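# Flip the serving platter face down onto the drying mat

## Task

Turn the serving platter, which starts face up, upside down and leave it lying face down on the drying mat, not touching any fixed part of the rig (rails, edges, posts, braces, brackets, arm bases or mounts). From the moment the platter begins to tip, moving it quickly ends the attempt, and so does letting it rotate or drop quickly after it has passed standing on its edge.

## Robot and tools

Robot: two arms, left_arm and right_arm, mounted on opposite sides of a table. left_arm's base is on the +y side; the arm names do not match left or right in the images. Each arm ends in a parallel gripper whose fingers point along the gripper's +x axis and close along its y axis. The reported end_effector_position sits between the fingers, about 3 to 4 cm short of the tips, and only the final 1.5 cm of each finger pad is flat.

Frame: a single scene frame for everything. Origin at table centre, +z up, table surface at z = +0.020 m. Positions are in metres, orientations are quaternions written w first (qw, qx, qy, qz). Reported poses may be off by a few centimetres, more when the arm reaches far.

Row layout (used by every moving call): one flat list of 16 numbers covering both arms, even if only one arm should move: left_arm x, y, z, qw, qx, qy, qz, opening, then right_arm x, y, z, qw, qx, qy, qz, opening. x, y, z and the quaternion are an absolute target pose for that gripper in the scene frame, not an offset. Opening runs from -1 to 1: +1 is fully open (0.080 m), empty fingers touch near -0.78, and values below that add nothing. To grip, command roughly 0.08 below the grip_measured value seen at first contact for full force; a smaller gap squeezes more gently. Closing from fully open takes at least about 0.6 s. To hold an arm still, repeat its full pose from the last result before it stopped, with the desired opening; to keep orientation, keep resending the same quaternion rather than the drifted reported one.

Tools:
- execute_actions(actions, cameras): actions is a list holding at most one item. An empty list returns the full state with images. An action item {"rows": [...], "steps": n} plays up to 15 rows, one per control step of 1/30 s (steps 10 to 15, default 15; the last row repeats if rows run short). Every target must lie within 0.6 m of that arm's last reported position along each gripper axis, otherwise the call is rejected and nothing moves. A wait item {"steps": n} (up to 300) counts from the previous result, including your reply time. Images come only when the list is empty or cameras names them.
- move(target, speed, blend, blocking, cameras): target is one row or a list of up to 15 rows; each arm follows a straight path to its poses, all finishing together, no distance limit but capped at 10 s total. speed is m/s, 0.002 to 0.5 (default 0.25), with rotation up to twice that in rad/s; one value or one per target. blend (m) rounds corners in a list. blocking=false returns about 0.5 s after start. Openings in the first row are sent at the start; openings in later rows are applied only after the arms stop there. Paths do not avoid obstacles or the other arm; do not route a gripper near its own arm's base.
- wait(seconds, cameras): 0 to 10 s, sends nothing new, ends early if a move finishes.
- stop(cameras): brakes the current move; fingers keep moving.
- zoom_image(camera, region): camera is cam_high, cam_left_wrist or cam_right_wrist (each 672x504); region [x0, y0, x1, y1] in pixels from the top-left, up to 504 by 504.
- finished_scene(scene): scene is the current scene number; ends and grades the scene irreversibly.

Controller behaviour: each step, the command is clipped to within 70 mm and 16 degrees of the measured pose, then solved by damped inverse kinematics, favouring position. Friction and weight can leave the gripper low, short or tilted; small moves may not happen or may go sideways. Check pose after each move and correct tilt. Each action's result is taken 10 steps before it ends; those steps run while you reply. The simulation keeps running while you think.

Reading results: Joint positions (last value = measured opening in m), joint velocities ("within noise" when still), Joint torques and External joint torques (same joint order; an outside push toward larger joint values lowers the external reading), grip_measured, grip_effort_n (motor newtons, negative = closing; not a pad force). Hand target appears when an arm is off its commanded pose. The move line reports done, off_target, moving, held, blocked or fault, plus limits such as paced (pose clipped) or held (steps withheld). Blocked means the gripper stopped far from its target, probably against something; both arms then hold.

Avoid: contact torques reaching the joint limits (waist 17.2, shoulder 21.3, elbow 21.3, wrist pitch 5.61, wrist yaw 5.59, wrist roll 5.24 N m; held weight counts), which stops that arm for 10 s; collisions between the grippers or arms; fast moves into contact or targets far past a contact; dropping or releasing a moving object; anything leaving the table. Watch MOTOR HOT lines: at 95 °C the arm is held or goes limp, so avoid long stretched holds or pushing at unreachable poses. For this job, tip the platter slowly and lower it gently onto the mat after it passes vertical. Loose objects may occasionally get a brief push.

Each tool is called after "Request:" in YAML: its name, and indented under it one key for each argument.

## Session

Request:
execute_actions:
  actions: []

Request:
zoom_image:
  camera: "cam_high"
  region: [190, 140, 500, 420]

Scene clock: 0.00 s of 3974.00 s.
left_arm: end_effector_position=(+0.3479, +0.1610, +0.3459) grip_measured=+1.000 grip_effort_n=n/a end_effector_quat_wxyz=(+0.891, +0.414, +0.147, -0.113) | right_arm: end_effector_position=(-0.2519, -0.2605, +0.3897) grip_measured=+1.000 grip_effort_n=n/a end_effector_quat_wxyz=(+0.545, +0.034, +0.465, +0.697)
Joint positions: left_arm=[0.639 1.689 1.56 -0.385 -0.76 0.485 0.08] | right_arm=[1.09 1.102 1.345 -0.813 0.553 1.206 0.08]
Joint velocities: within noise
Joint torques (N m): no reading
External joint torques (N m): no reading
Motor temperatures (°C): left_arm=[29 31 26 26 25 31] | right_arm=[28 28 26 28 30 27]
Heat: left arm: hottest shoulder 31 °C (+0.0 °C/min); right arm: hottest wrist yaw 30 °C (+0.0 °C/min).
Hand target: left_arm +0.3480, +0.1610, +0.3457; +0.891, +0.415, +0.148, -0.113 | right_arm -0.2517, -0.2605, +0.3897; +0.545, +0.034, +0.465, +0.697

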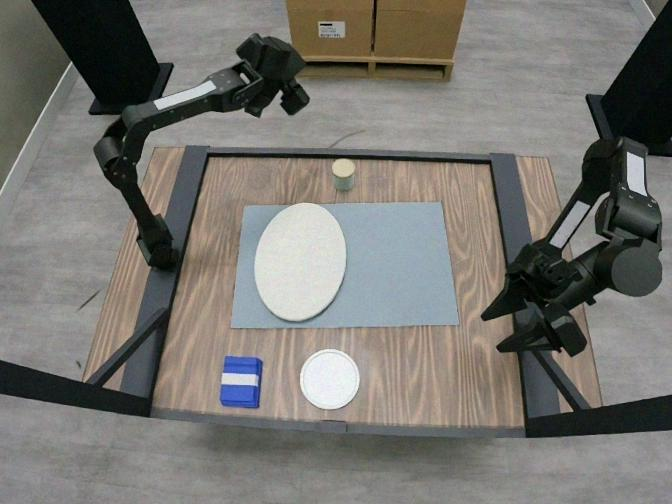

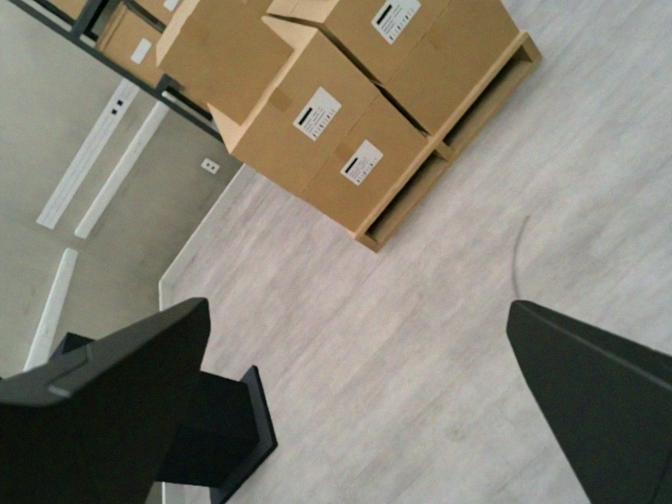

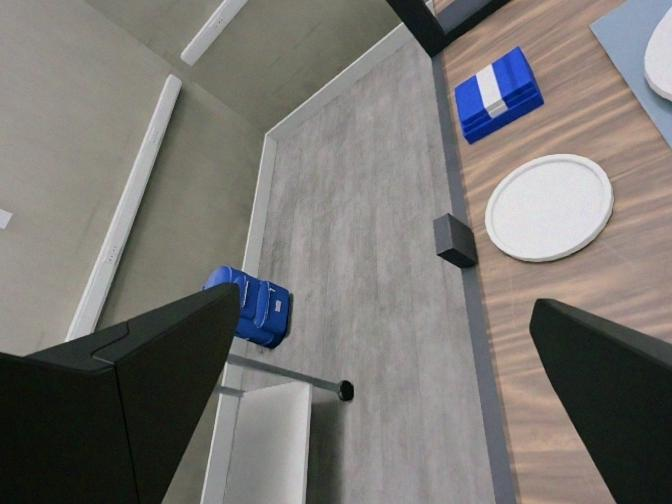

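Scaled by 1.626 from the camera's 672x504 image, which has a finer 960x720 frame.

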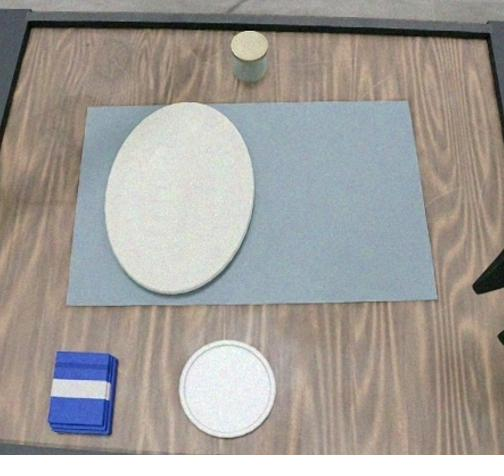

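Request:
move:
  target:
    - [0.3479,0.161,0.3459,0.891,0.414,0.147,-0.113,1,-0.03,-0.22,0.17,0.254,-0.66,-0.254,0.66,0.5]
    - [0.3479,0.161,0.3459,0.891,0.414,0.147,-0.113,1,-0.03,-0.085,0.085,0.254,-0.66,-0.254,0.66,0.5]
  speed: [0.4,0.15]
  blend: 0.04
  cameras: ["cam_high","cam_right_wrist"]

Request:
zoom_image:
  camera: "cam_high"
  region: [260, 190, 440, 340]

Scene clock: 5.40 s of 3974.00 s.
left_arm: end_effector_position=(+0.3479, +0.1610, +0.3459) grip_measured=+1.000 grip_effort_n=-0.2 end_effector_quat_wxyz=(+0.891, +0.414, +0.147, -0.113) | right_arm: end_effector_position=(-0.0302, -0.0886, +0.0844) grip_measured=+0.503 grip_effort_n=-17.9 end_effector_quat_wxyz=(+0.254, -0.662, -0.252, +0.659)
Joint positions: left_arm=[0.639 1.689 1.56 -0.385 -0.76 0.485 0.08] | right_arm=[-0.009 1.613 0.688 0.085 0.009 -1.565 0.058]
Joint torques (N m): left_arm=[-0.01 -7.14 7.95 1.56 -0.23 -0.03] | right_arm=[-0.13 -5.93 5.71 1.31 -0.2 -0.08]
External joint torques (N m): left_arm=[-0.06 0.7 1.03 0.04 -0.01 0.01] | right_arm=[-0.13 0.03 0.12 -0.04 -0.16 -0.11]
Hand target: left_arm +0.3479, +0.1611, +0.3459; +0.891, +0.414, +0.147, -0.113 | right_arm -0.0299, -0.0850, +0.0851; -0.254, +0.660, +0.254, -0.660
Off the commanded pose: left_arm 0.000 m, 0 deg | right_arm 0.004 m, 0 deg.
Kept back: nothing.
move: done
Images, in order: cam_high, cam_right_wrist.

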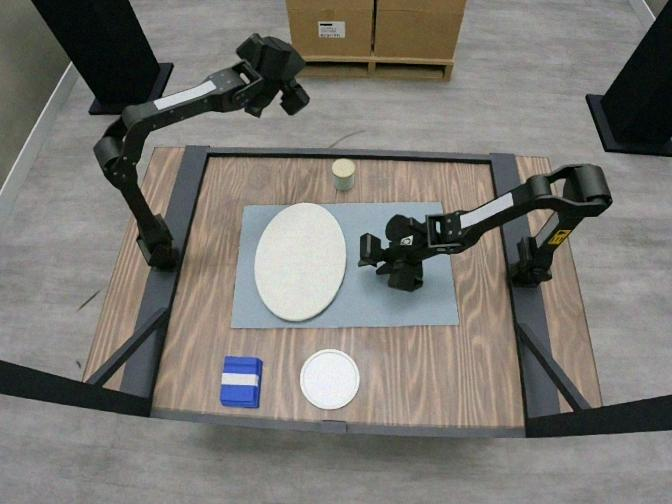

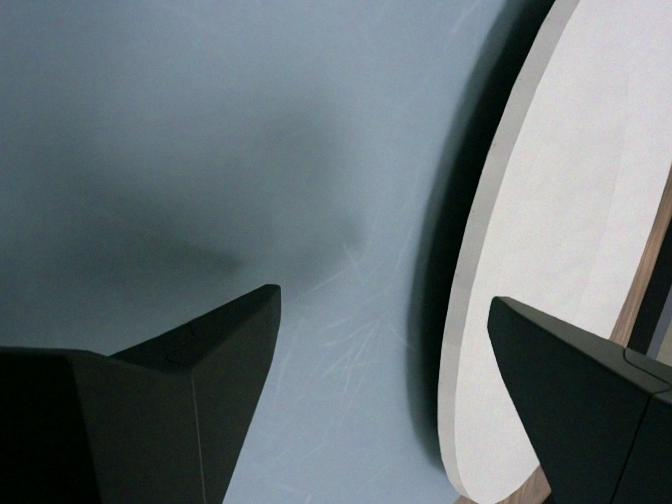

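Scaled by 2.800 from the camera's 672x504 image, which has a finer 960x720 frame.

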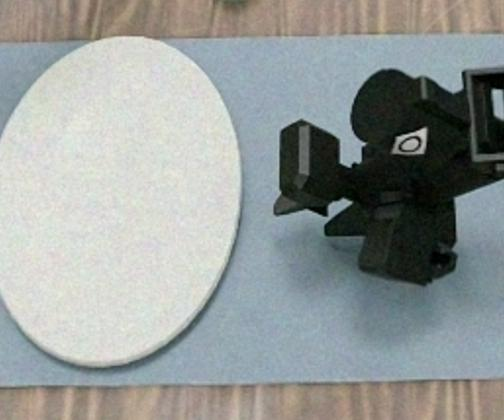

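Request:
move:
  target:
    - [0.3479,0.161,0.3459,0.891,0.414,0.147,-0.113,1,-0.02,-0.065,0.062,0.254,-0.66,-0.254,0.66,0.5]
    - [0.3479,0.161,0.3459,0.891,0.414,0.147,-0.113,1,-0.02,0.0,0.062,0.254,-0.66,-0.254,0.66,0.5]
  speed: 0.07
  blend: 0.01
  cameras: ["cam_high","cam_right_wrist"]

Scene clock: 7.83 s of 3974.00 s.
left_arm: end_effector_position=(+0.3479, +0.1610, +0.3459) grip_measured=+1.000 grip_effort_n=-0.2 end_effector_quat_wxyz=(+0.891, +0.414, +0.147, -0.113) | right_arm: end_effector_position=(-0.0208, -0.0005, +0.0741) grip_measured=+0.503 grip_effort_n=-16.5 end_effector_quat_wxyz=(+0.261, -0.656, -0.262, +0.657)
Joint positions: left_arm=[0.639 1.689 1.56 -0.385 -0.76 0.485 0.08] | right_arm=[-0.039 1.931 1.017 0.101 -0.018 -1.589 0.058]
Joint torques (N m): left_arm=[-0.02 -7.14 7.93 1.56 -0.22 -0.03] | right_arm=[-0.25 -6.14 5.36 1.29 -0.04 0.01]
External joint torques (N m): left_arm=[0.02 0.71 1 0.03 -0.01 0] | right_arm=[-0.26 2.22 -0.24 -0.06 0.01 -0.02]
Hand target: left_arm +0.3479, +0.1611, +0.3459; +0.891, +0.414, +0.147, -0.113 | right_arm -0.0200, -0.0005, +0.0621; -0.254, +0.660, +0.254, -0.660
Off the commanded pose: left_arm 0.000 m, 0 deg | right_arm 0.012 m, 1 deg.
Kept back: nothing.
move: off_target (right_arm)
Images, in order: cam_high, cam_right_wrist.

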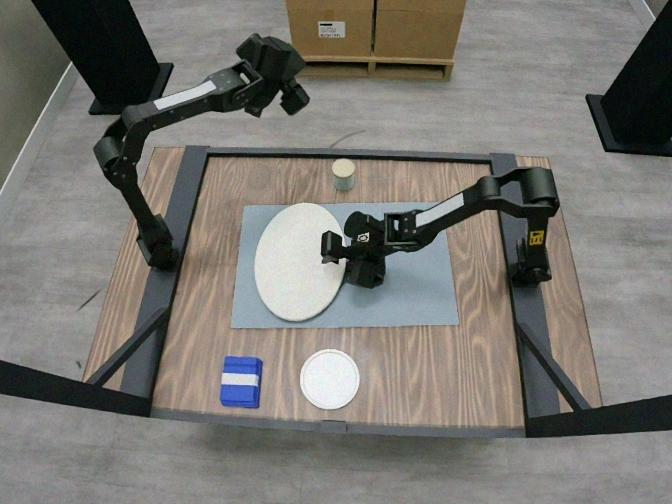

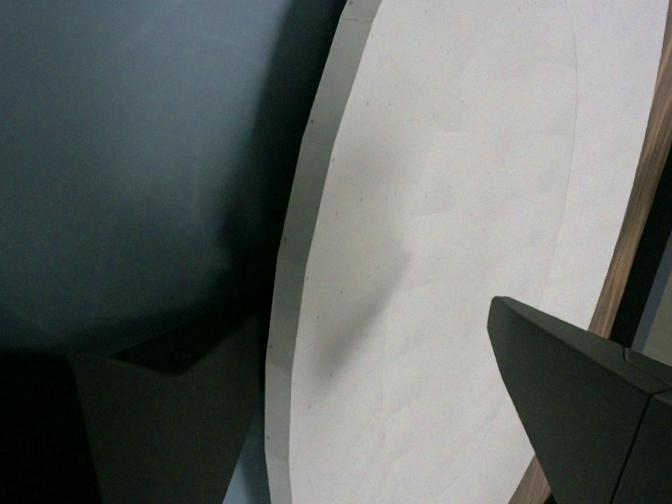

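Request:
move:
  target:
    - [0.3479,0.161,0.3459,0.891,0.414,0.147,-0.113,1,-0.02,0.005,0.058,0.254,-0.66,-0.254,0.66,0.3]
    - [0.3479,0.161,0.3459,0.891,0.414,0.147,-0.113,1,-0.02,0.005,0.054,0.254,-0.66,-0.254,0.66,0.05]
    - [0.3479,0.161,0.3459,0.891,0.414,0.147,-0.113,1,-0.02,0.006,0.052,0.254,-0.66,-0.254,0.66,-0.15]
    - [0.3479,0.161,0.3459,0.891,0.414,0.147,-0.113,1,-0.02,0.002,0.05,0.254,-0.66,-0.254,0.66,-0.35]
    - [0.3479,0.161,0.3459,0.891,0.414,0.147,-0.113,1,-0.02,0.0,0.05,0.254,-0.66,-0.254,0.66,-0.5]
  speed: 0.05
  cameras: ["cam_high","cam_right_wrist"]

Scene clock: 14.17 s of 3974.00 s.
left_arm: end_effector_position=(+0.3479, +0.1610, +0.3459) grip_measured=+1.000 grip_effort_n=-0.2 end_effector_quat_wxyz=(+0.891, +0.414, +0.147, -0.113) | right_arm: end_effector_position=(-0.0205, -0.0025, +0.0621) grip_measured=-0.305 grip_effort_n=-83.5 end_effector_quat_wxyz=(+0.260, -0.657, -0.258, +0.659)
Joint positions: left_arm=[0.639 1.689 1.56 -0.385 -0.76 0.485 0.08] | right_arm=[-0.04 1.956 1.001 0.133 -0.018 -1.585 0.021]
Joint torques (N m): left_arm=[-0.02 -7.15 7.93 1.56 -0.22 -0.03] | right_arm=[-0.24 -5.24 5.34 2.14 0 -0.1]
External joint torques (N m): left_arm=[-0.02 0.74 0.99 0.03 -0.01 0] | right_arm=[-0.24 3.22 -0.21 0.77 0.04 -0.14]
Motor temperatures (°C): left_arm=[29 34 29 29 25 30] | right_arm=[28 29 29 34 30 27]
Hand target: left_arm +0.3479, +0.1611, +0.3459; +0.891, +0.414, +0.147, -0.113 | right_arm -0.0200, -0.0006, +0.0502; -0.254, +0.660, +0.254, -0.660
Off the commanded pose: left_arm 0.000 m, 0 deg | right_arm 0.012 m, 1 deg.
Kept back: nothing.
move: off_target (right_arm); target 2's new opening was sent with right_arm's hand 0.016 m and 1 deg from that target; target 3's new opening was sent with right_arm's hand 0.017 m and 0 deg from that target; target 4's new opening was sent with right_arm's hand 0.015 m and 0 deg from that target; target 5's new opening was sent with right_arm's hand 0.012 m and 1 deg from that target
Images, in order: cam_high, cam_right_wrist.

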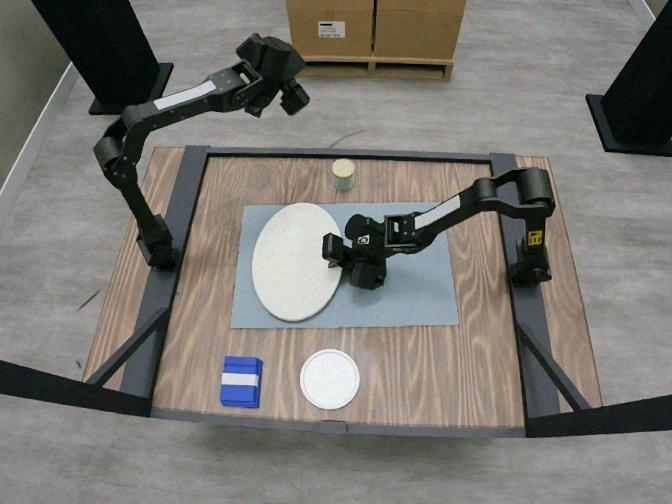

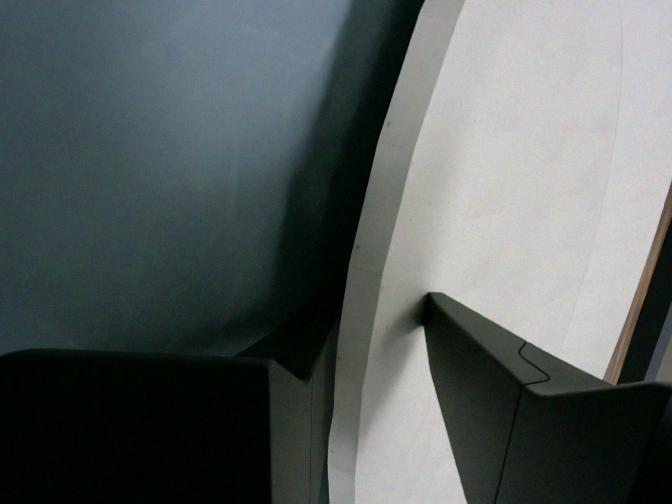

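Request:
move:
  target:
    - [0.3479,0.161,0.3459,0.891,0.414,0.147,-0.113,1,-0.02,-0.002,0.08,0.254,-0.660,-0.254,0.660,-0.5]
    - [0.3479,0.161,0.3459,0.891,0.414,0.147,-0.113,1,-0.02,0.003,0.105,0.254,-0.660,-0.254,0.660,-0.5]
    - [0.3479,0.161,0.3459,0.891,0.414,0.147,-0.113,1,-0.02,0.015,0.138,0.254,-0.660,-0.254,0.660,-0.62]
    - [0.3479,0.161,0.3459,0.891,0.414,0.147,-0.113,1,-0.02,0.028,0.178,0.254,-0.660,-0.254,0.660,-0.85]
  speed: 0.035
  cameras: ["cam_high","cam_right_wrist"]

Scene clock: 20.10 s of 3974.00 s.
left_arm: end_effector_position=(+0.3479, +0.1610, +0.3459) grip_measured=+1.000 grip_effort_n=0.2 end_effector_quat_wxyz=(+0.891, +0.414, +0.147, -0.113) | right_arm: end_effector_position=(-0.0187, +0.0212, +0.1594) grip_measured=-0.604 grip_effort_n=-83.5 end_effector_quat_wxyz=(+0.242, -0.665, -0.237, +0.666)
Joint positions: left_arm=[0.639 1.689 1.56 -0.385 -0.76 0.485 0.08] | right_arm=[-0.042 1.878 1.37 -0.372 -0.017 -1.585 0.008]
Joint torques (N m): left_arm=[-0.02 -7.14 7.93 1.56 -0.22 -0.03] | right_arm=[0.45 -12.68 8.69 0.97 0.01 -0.06]
External joint torques (N m): left_arm=[-0.02 0.71 1 0.03 -0.01 0] | right_arm=[0.45 -3.82 2.16 -0.33 0.05 -0.1]
Heat: left arm: hottest shoulder 36 °C (+14.9 °C/min); right arm: hottest wrist pitch 33 °C (+14.9 °C/min).
Hand target: left_arm +0.3479, +0.1611, +0.3459; +0.891, +0.414, +0.147, -0.113 | right_arm -0.0199, +0.0275, +0.1780; -0.254, +0.660, +0.254, -0.660
Off the commanded pose: left_arm 0.000 m, 0 deg | right_arm 0.020 m, 3 deg.
Kept back: nothing.
move: off_target (right_arm); target 3's new opening was sent with right_arm's hand 0.016 m and 2 deg from that target; target 4's new opening was sent with right_arm's hand 0.020 m and 3 deg from that target
Images, in order: cam_high, cam_right_wrist.

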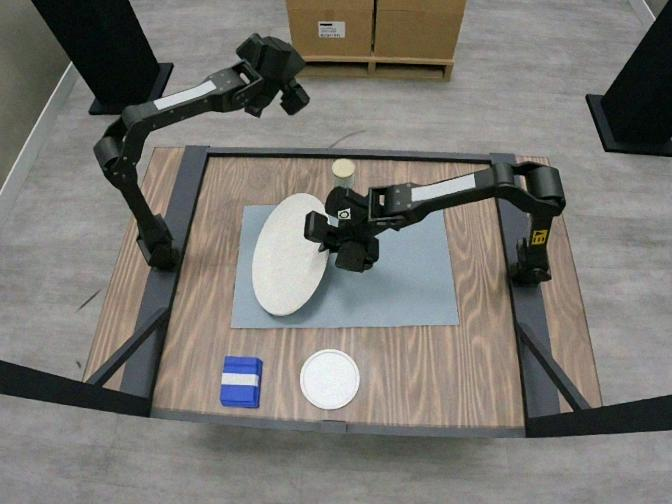

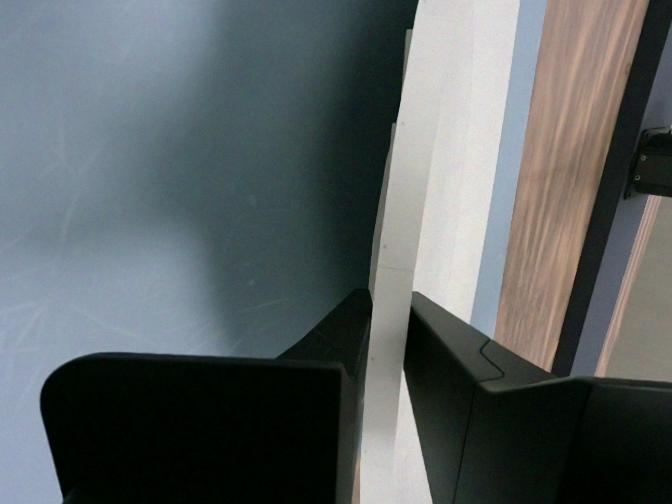

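Request:
move:
  target:
    - [0.3479,0.161,0.3459,0.891,0.414,0.147,-0.113,1,-0.02,0.036,0.215,0.215,-0.674,-0.215,0.674,-0.95]
    - [0.3479,0.161,0.3459,0.891,0.414,0.147,-0.113,1,-0.02,0.015,0.255,0.16,-0.689,-0.16,0.689,-0.95]
    - [0.3479,0.161,0.3459,0.891,0.414,0.147,-0.113,1,-0.02,-0.03,0.29,0.12,-0.697,-0.12,0.697,-0.95]
    - [0.3479,0.161,0.3459,0.891,0.414,0.147,-0.113,1,-0.02,-0.08,0.33,0.1,-0.70,-0.1,0.70,-0.95]
  speed: 0.055
  blend: 0.015
  cameras: ["cam_high","cam_right_wrist"]

Scene clock: 25.77 s of 3974.00 s.
left_arm: end_effector_position=(+0.3479, +0.1610, +0.3459) grip_measured=+1.000 grip_effort_n=-0.2 end_effector_quat_wxyz=(+0.891, +0.414, +0.147, -0.113) | right_arm: end_effector_position=(-0.0211, -0.0709, +0.2985) grip_measured=-0.627 grip_effort_n=-83.5 end_effector_quat_wxyz=(+0.090, -0.698, -0.087, +0.705)
Joint positions: left_arm=[0.639 1.689 1.56 -0.385 -0.76 0.485 0.08] | right_arm=[-0.042 1.936 2.194 -1.578 -0.015 -1.591 0.007]
Joint torques (N m): left_arm=[-0.01 -7.15 7.93 1.57 -0.23 -0.04] | right_arm=[-0.08 -18.15 6.81 0.43 0.23 -0.18]
External joint torques (N m): left_arm=[-0.01 0.56 1.1 0.06 -0.02 0] | right_arm=[-0.08 -9.97 1.38 -0.26 0.29 -0.19]
Motor temperatures (°C): left_arm=[29 36 31 30 25 30] | right_arm=[28 35 33 33 30 27]
Heat: left arm: hottest shoulder 36 °C (+11.6 °C/min); right arm: hottest shoulder 35 °C (+16.3 °C/min). Heating fast: the right arm's shoulder motor: a push or a pull is the cause, and it goes on while you think. Ease it with your next call, before anything else.
Hand target: left_arm +0.3479, +0.1611, +0.3459; +0.891, +0.414, +0.147, -0.113 | right_arm -0.0201, -0.0806, +0.3285; -0.119, +0.697, +0.118, -0.697
Off the commanded pose: left_arm 0.000 m, 0 deg | right_arm 0.033 m, 2 deg.
joint sent to its limit (right arm) — joint 4 (wrist pitch), lower limit.
Kept back: nothing.
move: off_target (right_arm)
Images, in order: cam_high, cam_right_wrist.

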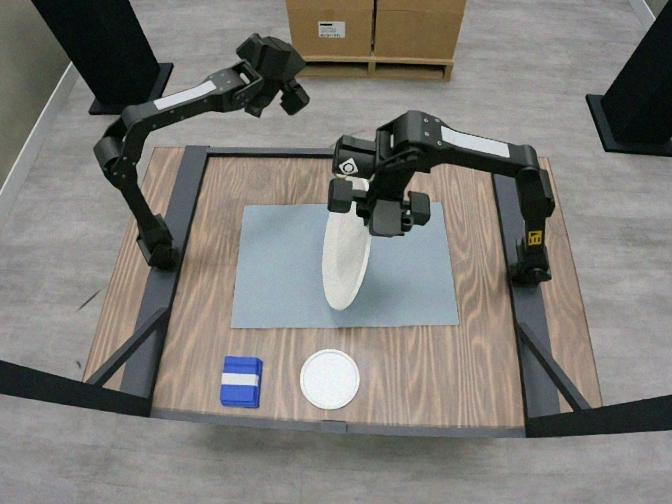

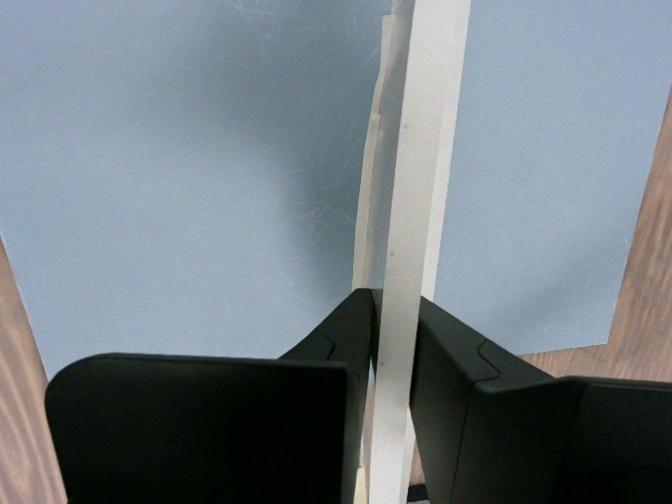

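Now roll.

Request:
move:
  target: [0.3479,0.161,0.3459,0.891,0.414,0.147,-0.113,1,-0.02,-0.085,0.33,0.561,-0.431,0.431,0.561,-0.95]
  speed: 0.13
  cameras: []

Request:
move:
  target: [0.3479,0.161,0.3459,0.891,0.414,0.147,-0.113,1,-0.02,-0.075,0.32,0.700,0.1,0.700,0.1,-0.95]
  speed: 0.13
  cameras: ["cam_high","cam_right_wrist"]

Scene clock: 32.43 s of 3974.00 s.
left_arm: end_effector_position=(+0.3479, +0.1610, +0.3459) grip_measured=+1.000 grip_effort_n=-0.2 end_effector_quat_wxyz=(+0.891, +0.414, +0.147, -0.113) | right_arm: end_effector_position=(-0.0211, -0.0749, +0.2996) grip_measured=-0.627 grip_effort_n=-83.5 end_effector_quat_wxyz=(+0.557, -0.435, +0.433, +0.560)
Joint positions: left_arm=[0.639 1.689 1.56 -0.385 -0.76 0.485 0.08] | right_arm=[-0.039 1.92 2.177 -1.578 -0.008 -0.028 0.007]
Joint torques (N m): left_arm=[-0.03 -7.15 7.92 1.56 -0.22 -0.03] | right_arm=[-0.29 -18.19 6.3 0.44 0.07 0.07]
External joint torques (N m): left_arm=[-0.03 0.67 1.02 0.04 -0.01 0] | right_arm=[-0.28 -9.94 0.73 -0.33 0.08 0.06]
Motor temperatures (°C): left_arm=[29 37 32 31 25 30] | right_arm=[28 43 33 32 30 26]
Heat: left arm: hottest shoulder 37 °C (+11.1 °C/min); right arm: hottest shoulder 43 °C (+27.7 °C/min). Heating fast: the right arm's shoulder motor: a push or a pull is the cause, and it goes on while you think. Ease it with your next call, before anything else.
Hand target: left_arm +0.3479, +0.1611, +0.3459; +0.891, +0.414, +0.147, -0.113 | right_arm -0.0201, -0.0853, +0.3285; +0.576, -0.411, +0.410, +0.575
Off the commanded pose: left_arm 0.000 m, 0 deg | right_arm 0.032 m, 1 deg.
joint sent to its limit (right arm) — joint 4 (wrist pitch), lower limit.
Kept back: nothing.
move: off_target (right_arm)

Scene clock: 38.77 s of 3974.00 s.
left_arm: end_effector_position=(+0.3479, +0.1610, +0.3459) grip_measured=+1.000 grip_effort_n=-0.2 end_effector_quat_wxyz=(+0.891, +0.414, +0.147, -0.113) | right_arm: end_effector_position=(-0.0204, -0.0747, +0.2952) grip_measured=-0.628 grip_effort_n=-83.5 end_effector_quat_wxyz=(+0.703, +0.081, +0.701, +0.086)
Joint positions: left_arm=[0.639 1.689 1.56 -0.385 -0.76 0.485 0.08] | right_arm=[-0.039 1.926 2.169 -1.578 -0.003 1.54 0.007]
Joint torques (N m): left_arm=[-0.01 -7.14 7.92 1.56 -0.22 -0.03] | right_arm=[-0.38 -13.77 9.29 0.39 -0.07 0.18]
External joint torques (N m): left_arm=[-0.11 0.79 0.95 0.02 0 0.01] | right_arm=[-0.44 -5.61 3.84 -0.28 -0.12 0.19]
Heat: left arm: hottest shoulder 38 °C (+10.8 °C/min); right arm: hottest shoulder 44 °C (+24.8 °C/min). Heating fast: the right arm's shoulder motor: a push or a pull is the cause, and it goes on while you think. Ease it with your next call, before anything else.
Hand target: left_arm +0.3479, +0.1611, +0.3459; +0.891, +0.414, +0.147, -0.113 | right_arm -0.0201, -0.0761, +0.3193; +0.699, +0.110, +0.698, +0.110
Off the commanded pose: left_arm 0.000 m, 0 deg | right_arm 0.025 m, 3 deg.
joint sent to its limit (right arm) — joint 4 (wrist pitch), lower limit.
Kept back: nothing.
move: off_target (right_arm)
Images, in order: cam_high, cam_right_wrist.

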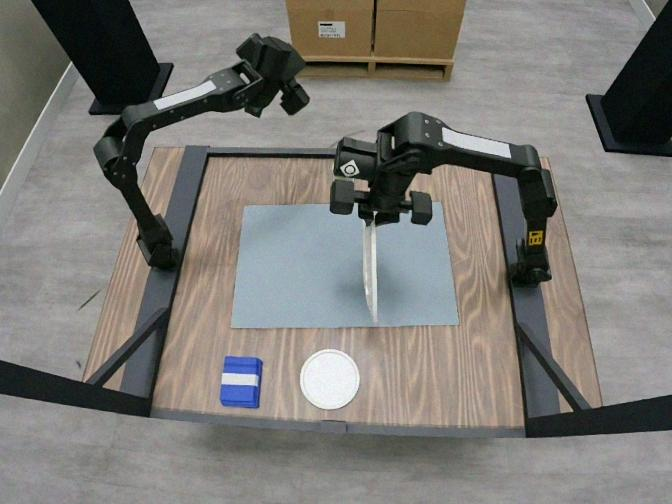

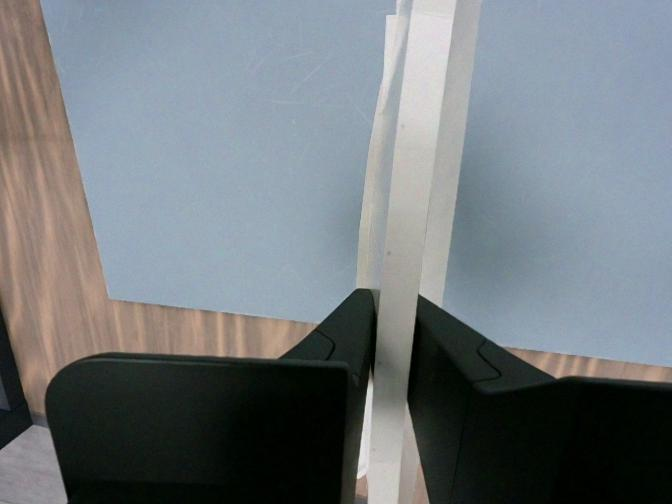

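Request:
move:
  target:
    - [0.3479,0.161,0.3459,0.891,0.414,0.147,-0.113,1,0.0,-0.04,0.32,0.695,0.13,0.695,0.13,-0.95]
    - [0.3479,0.161,0.3459,0.891,0.414,0.147,-0.113,1,0.025,0.022,0.305,0.685,0.175,0.685,0.175,-0.95]
  speed: 0.06
  blend: 0.01
  cameras: ["cam_high","cam_right_wrist"]

Scene clock: 41.77 s of 3974.00 s.
left_arm: end_effector_position=(+0.3479, +0.1610, +0.3459) grip_measured=+1.000 grip_effort_n=0.2 end_effector_quat_wxyz=(+0.891, +0.414, +0.147, -0.113) | right_arm: end_effector_position=(+0.0222, +0.0090, +0.2745) grip_measured=-0.626 grip_effort_n=-83.5 end_effector_quat_wxyz=(+0.690, +0.148, +0.693, +0.145)
Joint positions: left_arm=[0.639 1.689 1.56 -0.385 -0.76 0.485 0.08] | right_arm=[-0.142 2.108 2.296 -1.344 -0.054 1.459 0.007]
Joint torques (N m): left_arm=[-0.02 -7.13 7.95 1.56 -0.22 -0.03] | right_arm=[-0.46 -14.21 10.33 3.53 -0.23 -0.13]
External joint torques (N m): left_arm=[-0.01 0.7 1.02 0.03 -0.01 0] | right_arm=[-0.41 -4.42 4.47 2.57 -0.24 -0.1]
Hand target: left_arm +0.3479, +0.1611, +0.3459; +0.891, +0.414, +0.147, -0.113 | right_arm +0.0247, +0.0190, +0.3049; +0.684, +0.187, +0.680, +0.187
Off the commanded pose: left_arm 0.000 m, 0 deg | right_arm 0.033 m, 5 deg.
joint sent to its limit (right arm) — joint 3 (elbow), upper limit, where the elbow is as straight as it goes.
Kept back: nothing.
move: off_target (right_arm)
Images, in order: cam_high, cam_right_wrist.

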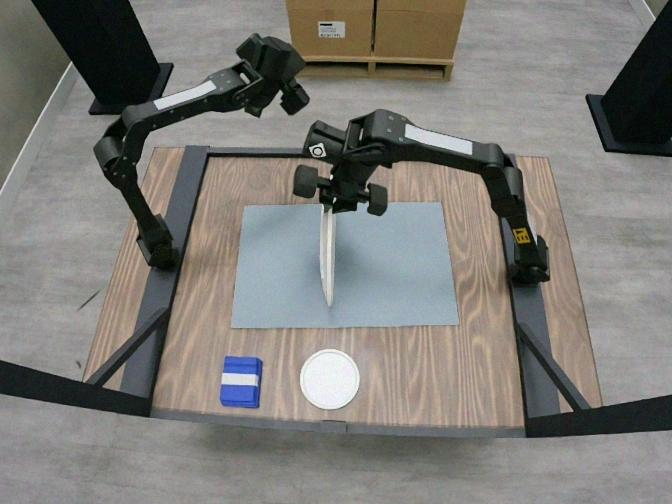

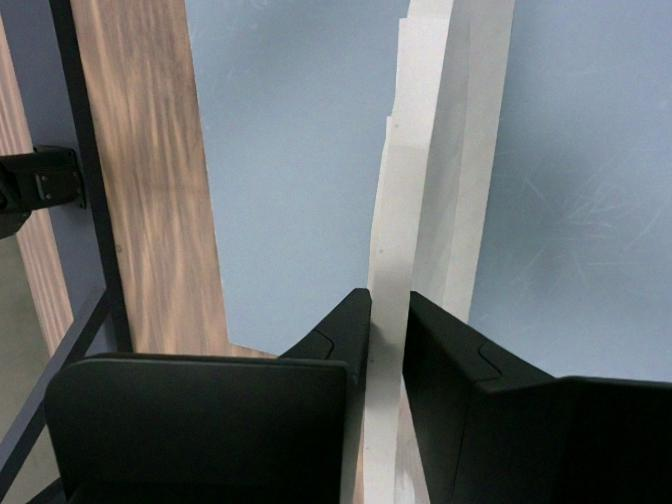

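Request:
move:
  target:
    - [0.3479,0.161,0.3459,0.891,0.414,0.147,-0.113,1,0.025,0.0,0.235,0.677,0.205,0.677,0.205,-0.8]
    - [0.3479,0.161,0.3459,0.891,0.414,0.147,-0.113,1,0.025,-0.045,0.205,0.66,0.25,0.66,0.25,-0.8]
    - [0.3479,0.161,0.3459,0.891,0.414,0.147,-0.113,1,0.025,-0.085,0.19,0.645,0.29,0.645,0.29,-0.8]
  speed: 0.04
  blend: 0.01
  cameras: ["cam_high","cam_right_wrist"]

Scene clock: 47.73 s of 3974.00 s.
left_arm: end_effector_position=(+0.3479, +0.1610, +0.3459) grip_measured=+1.000 grip_effort_n=-0.2 end_effector_quat_wxyz=(+0.891, +0.414, +0.147, -0.113) | right_arm: end_effector_position=(+0.0267, -0.0836, +0.2271) grip_measured=-0.531 grip_effort_n=-83.5 end_effector_quat_wxyz=(+0.636, +0.320, +0.627, +0.318)
Joint positions: left_arm=[0.639 1.689 1.56 -0.385 -0.76 0.485 0.08] | right_arm=[-0.223 1.337 0.928 -0.235 -0.154 1.443 0.011]
Joint torques (N m): left_arm=[-0.02 -7.15 7.94 1.56 -0.23 -0.04] | right_arm=[0.32 0.29 1.6 1.39 0.12 -0.29]
External joint torques (N m): left_arm=[0.03 0.89 0.89 0.01 -0.01 0] | right_arm=[0.29 5.48 -5.41 -0.18 0.15 -0.25]
Hand target: left_arm +0.3479, +0.1611, +0.3459; +0.891, +0.414, +0.147, -0.113 | right_arm +0.0246, -0.0875, +0.1914; +0.645, +0.290, +0.645, +0.290
Off the commanded pose: left_arm 0.000 m, 0 deg | right_arm 0.037 m, 5 deg.
Kept back: nothing.
move: off_target (right_arm)
Images, in order: cam_high, cam_right_wrist.

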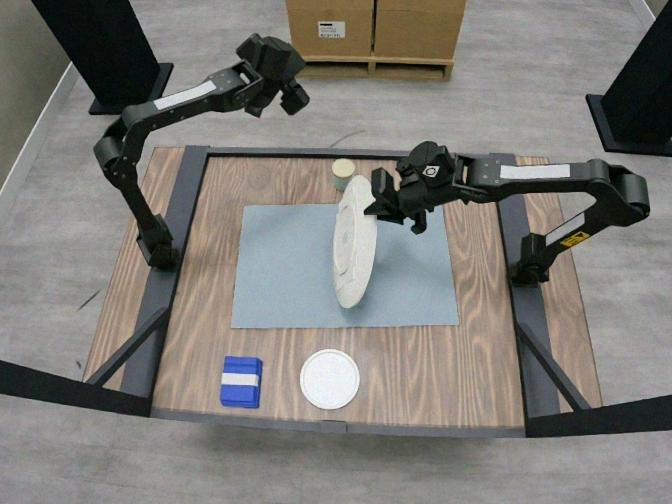

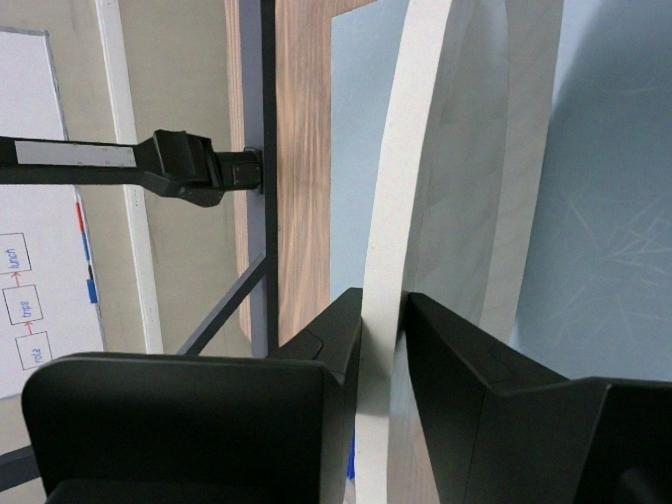

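Request:
move:
  target:
    - [0.3479,0.161,0.3459,0.891,0.414,0.147,-0.113,1,0.022,-0.125,0.185,0.64,0.3,0.64,0.3,-0.72]
    - [0.3479,0.161,0.3459,0.891,0.414,0.147,-0.113,1,0.022,-0.145,0.167,0.635,0.312,0.635,0.312,-0.68]
  speed: 0.035
  cameras: ["cam_high","cam_right_wrist"]

Scene clock: 50.83 s of 3974.00 s.
left_arm: end_effector_position=(+0.3479, +0.1610, +0.3459) grip_measured=+1.000 grip_effort_n=-0.2 end_effector_quat_wxyz=(+0.891, +0.414, +0.147, -0.113) | right_arm: end_effector_position=(+0.0274, -0.1399, +0.1929) grip_measured=-0.623 grip_effort_n=-83.5 end_effector_quat_wxyz=(+0.632, +0.337, +0.614, +0.332)
Joint positions: left_arm=[0.639 1.689 1.56 -0.385 -0.76 0.485 0.08] | right_arm=[-0.278 1.11 0.609 -0.096 -0.192 1.419 0.007]
Joint torques (N m): left_arm=[-0.02 -7.15 7.93 1.56 -0.23 -0.04] | right_arm=[0.52 -0.34 2.27 0.61 -0.3 -0.24]
External joint torques (N m): left_arm=[0.04 0.72 0.97 0.02 -0.02 0] | right_arm=[0.5 3.08 -4.6 -0.98 -0.26 -0.19]
Hand target: left_arm +0.3479, +0.1611, +0.3459; +0.891, +0.414, +0.147, -0.113 | right_arm +0.0220, -0.1462, +0.1680; +0.635, +0.312, +0.635, +0.312
Off the commanded pose: left_arm 0.000 m, 0 deg | right_arm 0.027 m, 4 deg.
Kept back: nothing.
move: off_target (right_arm); target 2's new opening was sent with right_arm's hand 0.027 m and 4 deg from that target
Images, in order: cam_high, cam_right_wrist.

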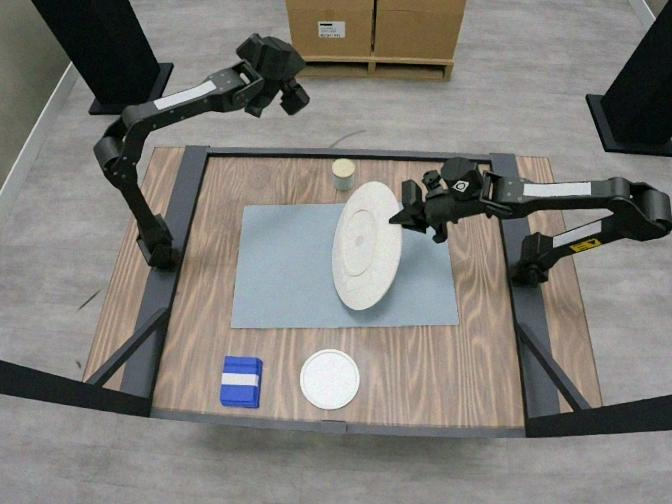

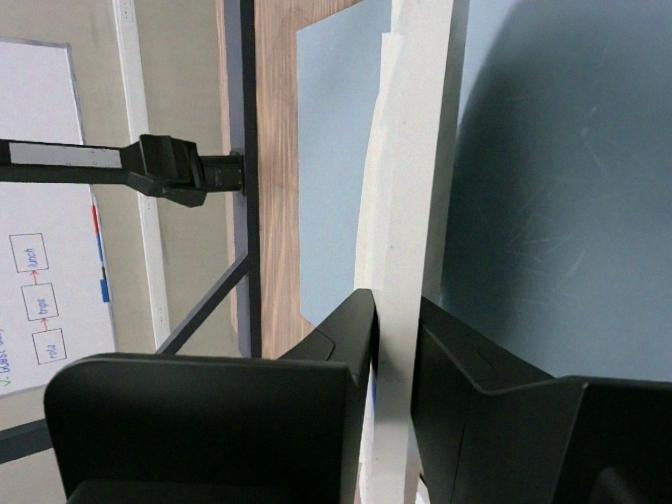

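Request:
move:
  target:
    - [0.3479,0.161,0.3459,0.891,0.414,0.147,-0.113,1,0.022,-0.165,0.15,0.635,0.312,0.635,0.312,-0.6]
    - [0.3479,0.161,0.3459,0.891,0.414,0.147,-0.113,1,0.022,-0.18,0.13,0.63,0.322,0.63,0.322,-0.5]
  speed: 0.035
  cameras: ["cam_high","cam_right_wrist"]

Scene clock: 53.57 s of 3974.00 s.
left_arm: end_effector_position=(+0.3479, +0.1610, +0.3459) grip_measured=+1.000 grip_effort_n=-0.2 end_effector_quat_wxyz=(+0.891, +0.414, +0.147, -0.113) | right_arm: end_effector_position=(+0.0288, -0.1754, +0.1508) grip_measured=-0.493 grip_effort_n=-34.7 end_effector_quat_wxyz=(+0.629, +0.344, +0.609, +0.338)
Joint positions: left_arm=[0.639 1.689 1.56 -0.385 -0.76 0.485 0.08] | right_arm=[-0.342 1 0.368 0.049 -0.247 1.387 0.013]
Joint torques (N m): left_arm=[-0.03 -7.16 7.94 1.56 -0.22 -0.03] | right_arm=[1.07 0.87 2.98 0.66 -0.2 -0.09]
External joint torques (N m): left_arm=[0 0.67 1.02 0.03 -0.01 0] | right_arm=[1.07 3.34 -3.69 -0.93 -0.14 -0.05]
Hand target: left_arm +0.3479, +0.1611, +0.3459; +0.891, +0.414, +0.147, -0.113 | right_arm +0.0220, -0.1812, +0.1307; +0.630, +0.322, +0.630, +0.322
Off the commanded pose: left_arm 0.000 m, 0 deg | right_arm 0.022 m, 4 deg.
Kept back: nothing.
move: off_target (right_arm); target 2's new opening was sent with right_arm's hand 0.032 m and 6 deg from that target
Images, in order: cam_high, cam_right_wrist.

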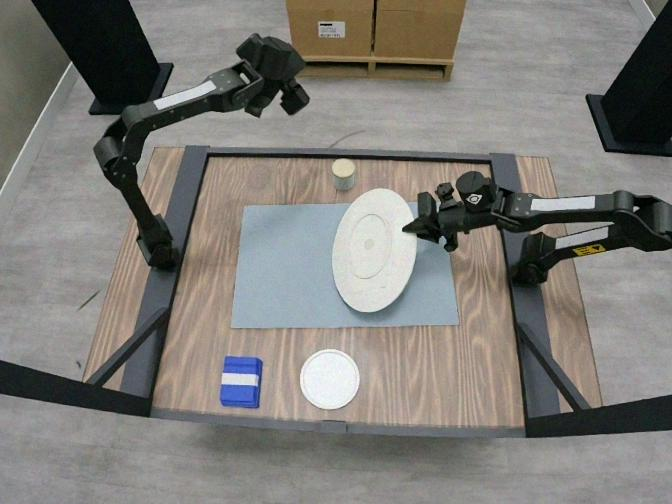

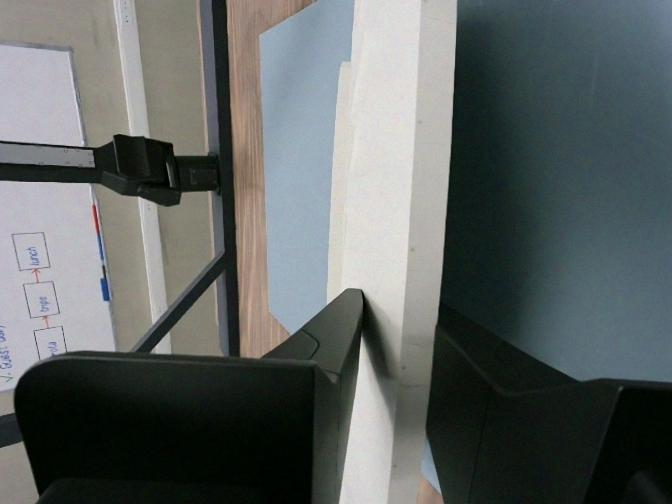

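Request:
move:
  target:
    - [0.3479,0.161,0.3459,0.891,0.414,0.147,-0.113,1,0.02,-0.185,0.125,0.635,0.312,0.635,0.312,-0.4]
    - [0.3479,0.161,0.3459,0.891,0.414,0.147,-0.113,1,0.018,-0.19,0.108,0.635,0.312,0.635,0.312,-0.28]
    - [0.3479,0.161,0.3459,0.891,0.414,0.147,-0.113,1,0.016,-0.195,0.088,0.64,0.30,0.64,0.30,-0.12]
  speed: 0.035
  cameras: ["cam_high","cam_right_wrist"]

Scene clock: 57.27 s of 3974.00 s.
left_arm: end_effector_position=(+0.3479, +0.1610, +0.3459) grip_measured=+1.000 grip_effort_n=-0.2 end_effector_quat_wxyz=(+0.891, +0.414, +0.147, -0.113) | right_arm: end_effector_position=(+0.0191, -0.1964, +0.0881) grip_measured=-0.116 grip_effort_n=-24.9 end_effector_quat_wxyz=(+0.643, +0.303, +0.638, +0.295)
Joint positions: left_arm=[0.639 1.689 1.56 -0.385 -0.76 0.485 0.08] | right_arm=[-0.318 1.107 0.233 0.155 -0.219 1.382 0.03]
Joint torques (N m): left_arm=[-0.02 -7.14 7.95 1.56 -0.22 -0.04] | right_arm=[0.89 -2.25 4.73 1.81 -0.17 -0.03]
External joint torques (N m): left_arm=[0.03 0.7 1.01 0.03 -0.01 0] | right_arm=[0.89 0.22 -1.24 0.31 -0.11 0.01]
Hand target: left_arm +0.3479, +0.1611, +0.3459; +0.891, +0.414, +0.147, -0.113 | right_arm +0.0159, -0.1951, +0.0880; +0.640, +0.300, +0.640, +0.300
Off the commanded pose: left_arm 0.000 m, 0 deg | right_arm 0.003 m, 1 deg.
Kept back: nothing.
move: done; target 2's new opening was sent with right_arm's hand 0.022 m and 4 deg from that target; target 3's new opening was sent with right_arm's hand 0.020 m and 4 deg from that target
Images, in order: cam_high, cam_right_wrist.

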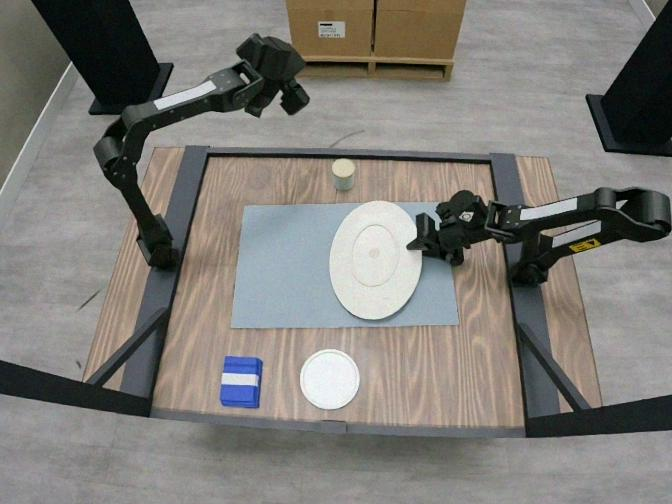

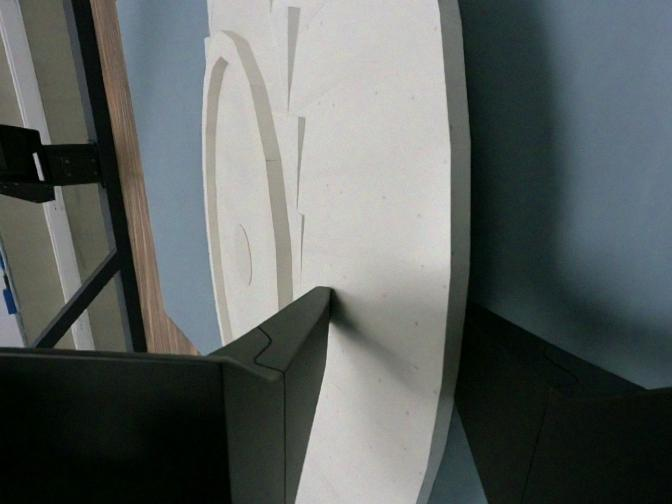

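Request:
move:
  target:
    - [0.3479,0.161,0.3459,0.891,0.414,0.147,-0.113,1,0.021,-0.193,0.08,0.64,0.30,0.64,0.30,0.1]
    - [0.3479,0.161,0.3459,0.891,0.414,0.147,-0.113,1,0.021,-0.197,0.062,0.65,0.28,0.65,0.28,0.2]
  speed: 0.035
  cameras: ["cam_high","cam_right_wrist"]

Request:
zoom_image:
  camera: "cam_high"
  region: [290, 180, 480, 340]

Scene clock: 59.70 s of 3974.00 s.
left_arm: end_effector_position=(+0.3479, +0.1610, +0.3459) grip_measured=+1.000 grip_effort_n=-0.2 end_effector_quat_wxyz=(+0.891, +0.414, +0.147, -0.113) | right_arm: end_effector_position=(+0.0201, -0.2017, +0.0623) grip_measured=+0.197 grip_effort_n=12.8 end_effector_quat_wxyz=(+0.648, +0.281, +0.652, +0.275)
Joint positions: left_arm=[0.639 1.689 1.56 -0.385 -0.76 0.485 0.08] | right_arm=[-0.333 1.224 0.209 0.226 -0.23 1.357 0.044]
Joint torques (N m): left_arm=[-0.01 -7.14 7.94 1.56 -0.22 -0.03] | right_arm=[0.31 0.2 5.36 2.88 0.1 -0.2]
External joint torques (N m): left_arm=[-0.02 0.57 1.1 0.06 -0.01 0] | right_arm=[0.3 2.92 0.01 1.47 0.17 -0.16]
Heat: left arm: hottest shoulder 39 °C (+8.0 °C/min); right arm: hottest shoulder 39 °C (+11.1 °C/min).
Hand target: left_arm +0.3479, +0.1611, +0.3459; +0.891, +0.414, +0.147, -0.113 | right_arm +0.0210, -0.1972, +0.0622; +0.649, +0.280, +0.650, +0.280
Off the commanded pose: left_arm 0.000 m, 0 deg | right_arm 0.005 m, 1 deg.
Kept back: nothing.
move: done
Images, in order: cam_high, cam_right_wrist.

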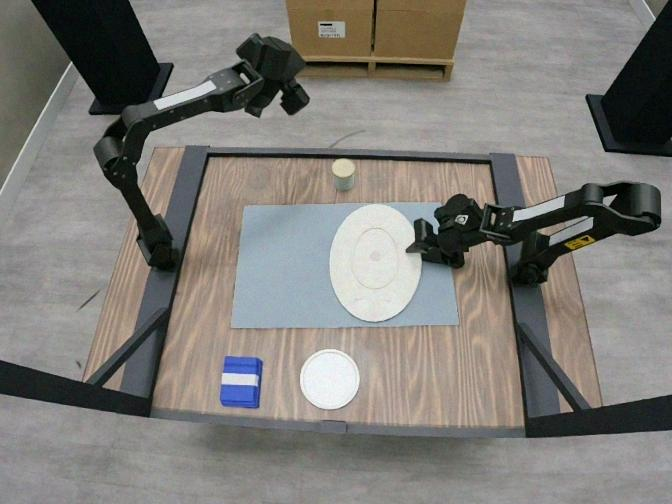

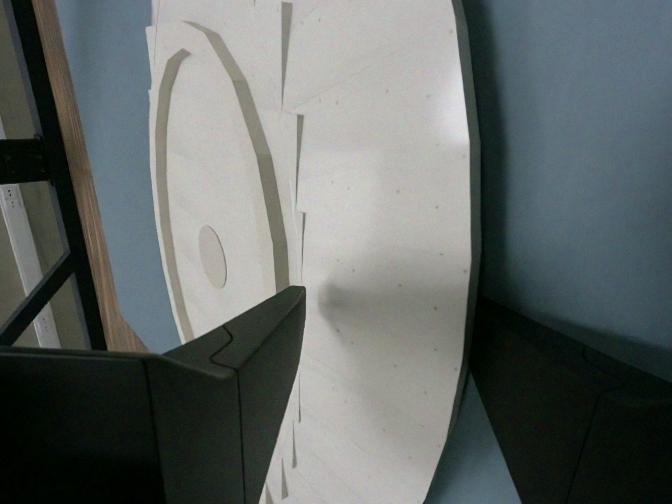

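Scaled by 2.653 from the camera's 672x504 image, which has a finer 960x720 frame.

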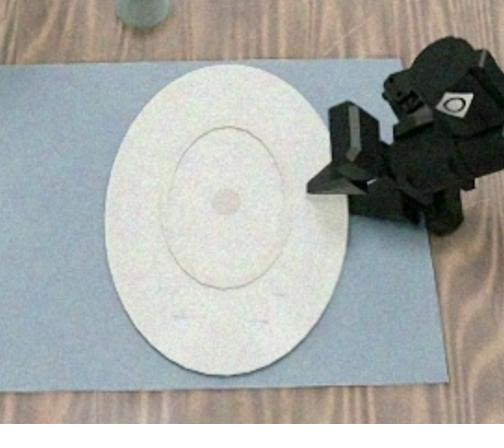

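Centered. Release and back out.

Request:
move:
  target:
    - [0.3479,0.161,0.3459,0.891,0.414,0.147,-0.113,1,0.02,-0.203,0.068,0.65,0.28,0.65,0.28,0.5]
    - [0.3479,0.161,0.3459,0.891,0.414,0.147,-0.113,1,0.02,-0.24,0.068,0.65,0.28,0.65,0.28,0.5]
    - [0.3479,0.161,0.3459,0.891,0.414,0.147,-0.113,1,0.02,-0.275,0.15,0.65,0.28,0.65,0.28,0.5]
  speed: [0.03,0.03,0.1]
  cameras: ["cam_high","cam_right_wrist"]

Request:
zoom_image:
  camera: "cam_high"
  region: [290, 180, 480, 340]

Scene clock: 63.60 s of 3974.00 s.
left_arm: end_effector_position=(+0.3479, +0.1610, +0.3459) grip_measured=+1.000 grip_effort_n=-0.2 end_effector_quat_wxyz=(+0.891, +0.414, +0.147, -0.113) | right_arm: end_effector_position=(+0.0196, -0.2763, +0.1439) grip_measured=+0.497 grip_effort_n=15.1 end_effector_quat_wxyz=(+0.650, +0.277, +0.653, +0.272)
Joint positions: left_arm=[0.639 1.689 1.56 -0.385 -0.76 0.485 0.08] | right_arm=[-0.582 0.552 0.388 -0.695 -0.395 1.16 0.057]
Joint torques (N m): left_arm=[-0.01 -7.14 7.95 1.56 -0.22 -0.04] | right_arm=[-0.21 -0.93 6.9 0.99 -0.37 -0.22]
External joint torques (N m): left_arm=[-0.04 0.57 1.11 0.05 -0.01 0] | right_arm=[-0.23 -0.78 0.13 -0.35 -0.21 -0.19]
Motor temperatures (°C): left_arm=[29 39 35 32 25 30] | right_arm=[27 38 33 35 30 26]
Hand target: left_arm +0.3479, +0.1611, +0.3459; +0.891, +0.414, +0.147, -0.113 | right_arm +0.0200, -0.2750, +0.1499; +0.650, +0.280, +0.649, +0.280
Off the commanded pose: left_arm 0.000 m, 0 deg | right_arm 0.006 m, 1 deg.
Kept back: nothing.
move: done
Images, in order: cam_high, cam_right_wrist.

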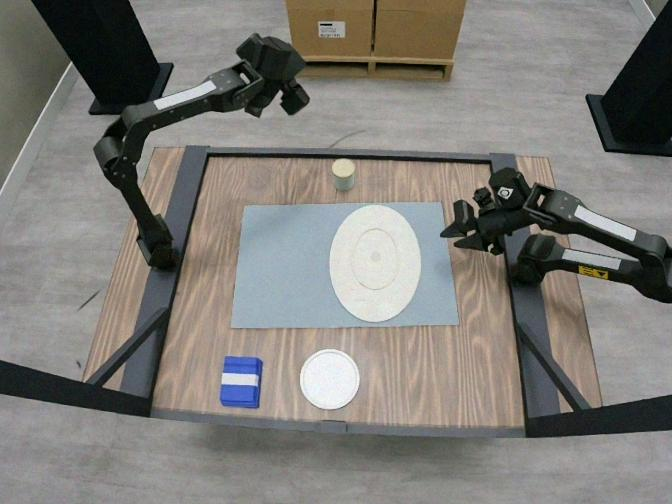

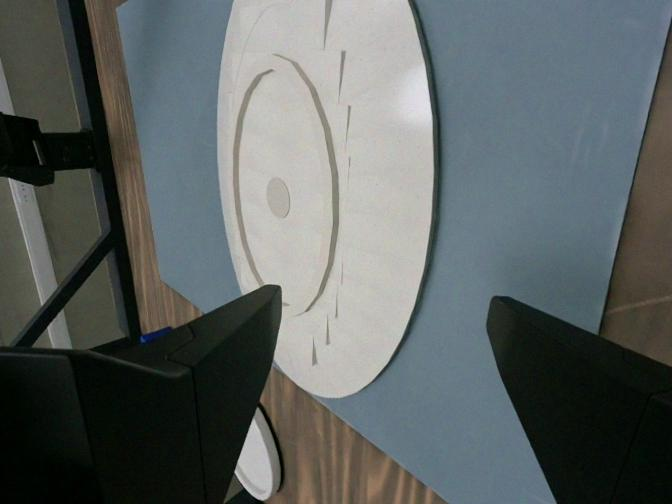

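Scaled by 2.653 from the camera's 672x504 image, which has a finer 960x720 frame.

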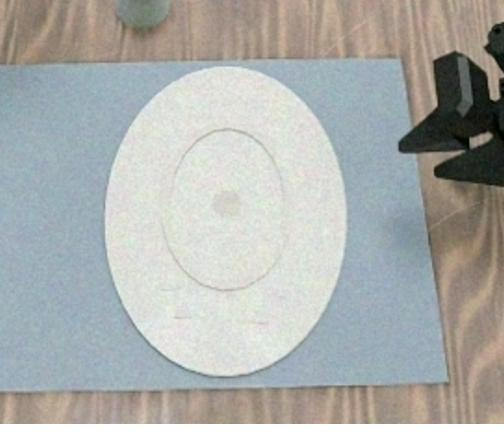

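Request:
finished_scene:
  scene: 2

The scene is finished: the task was done.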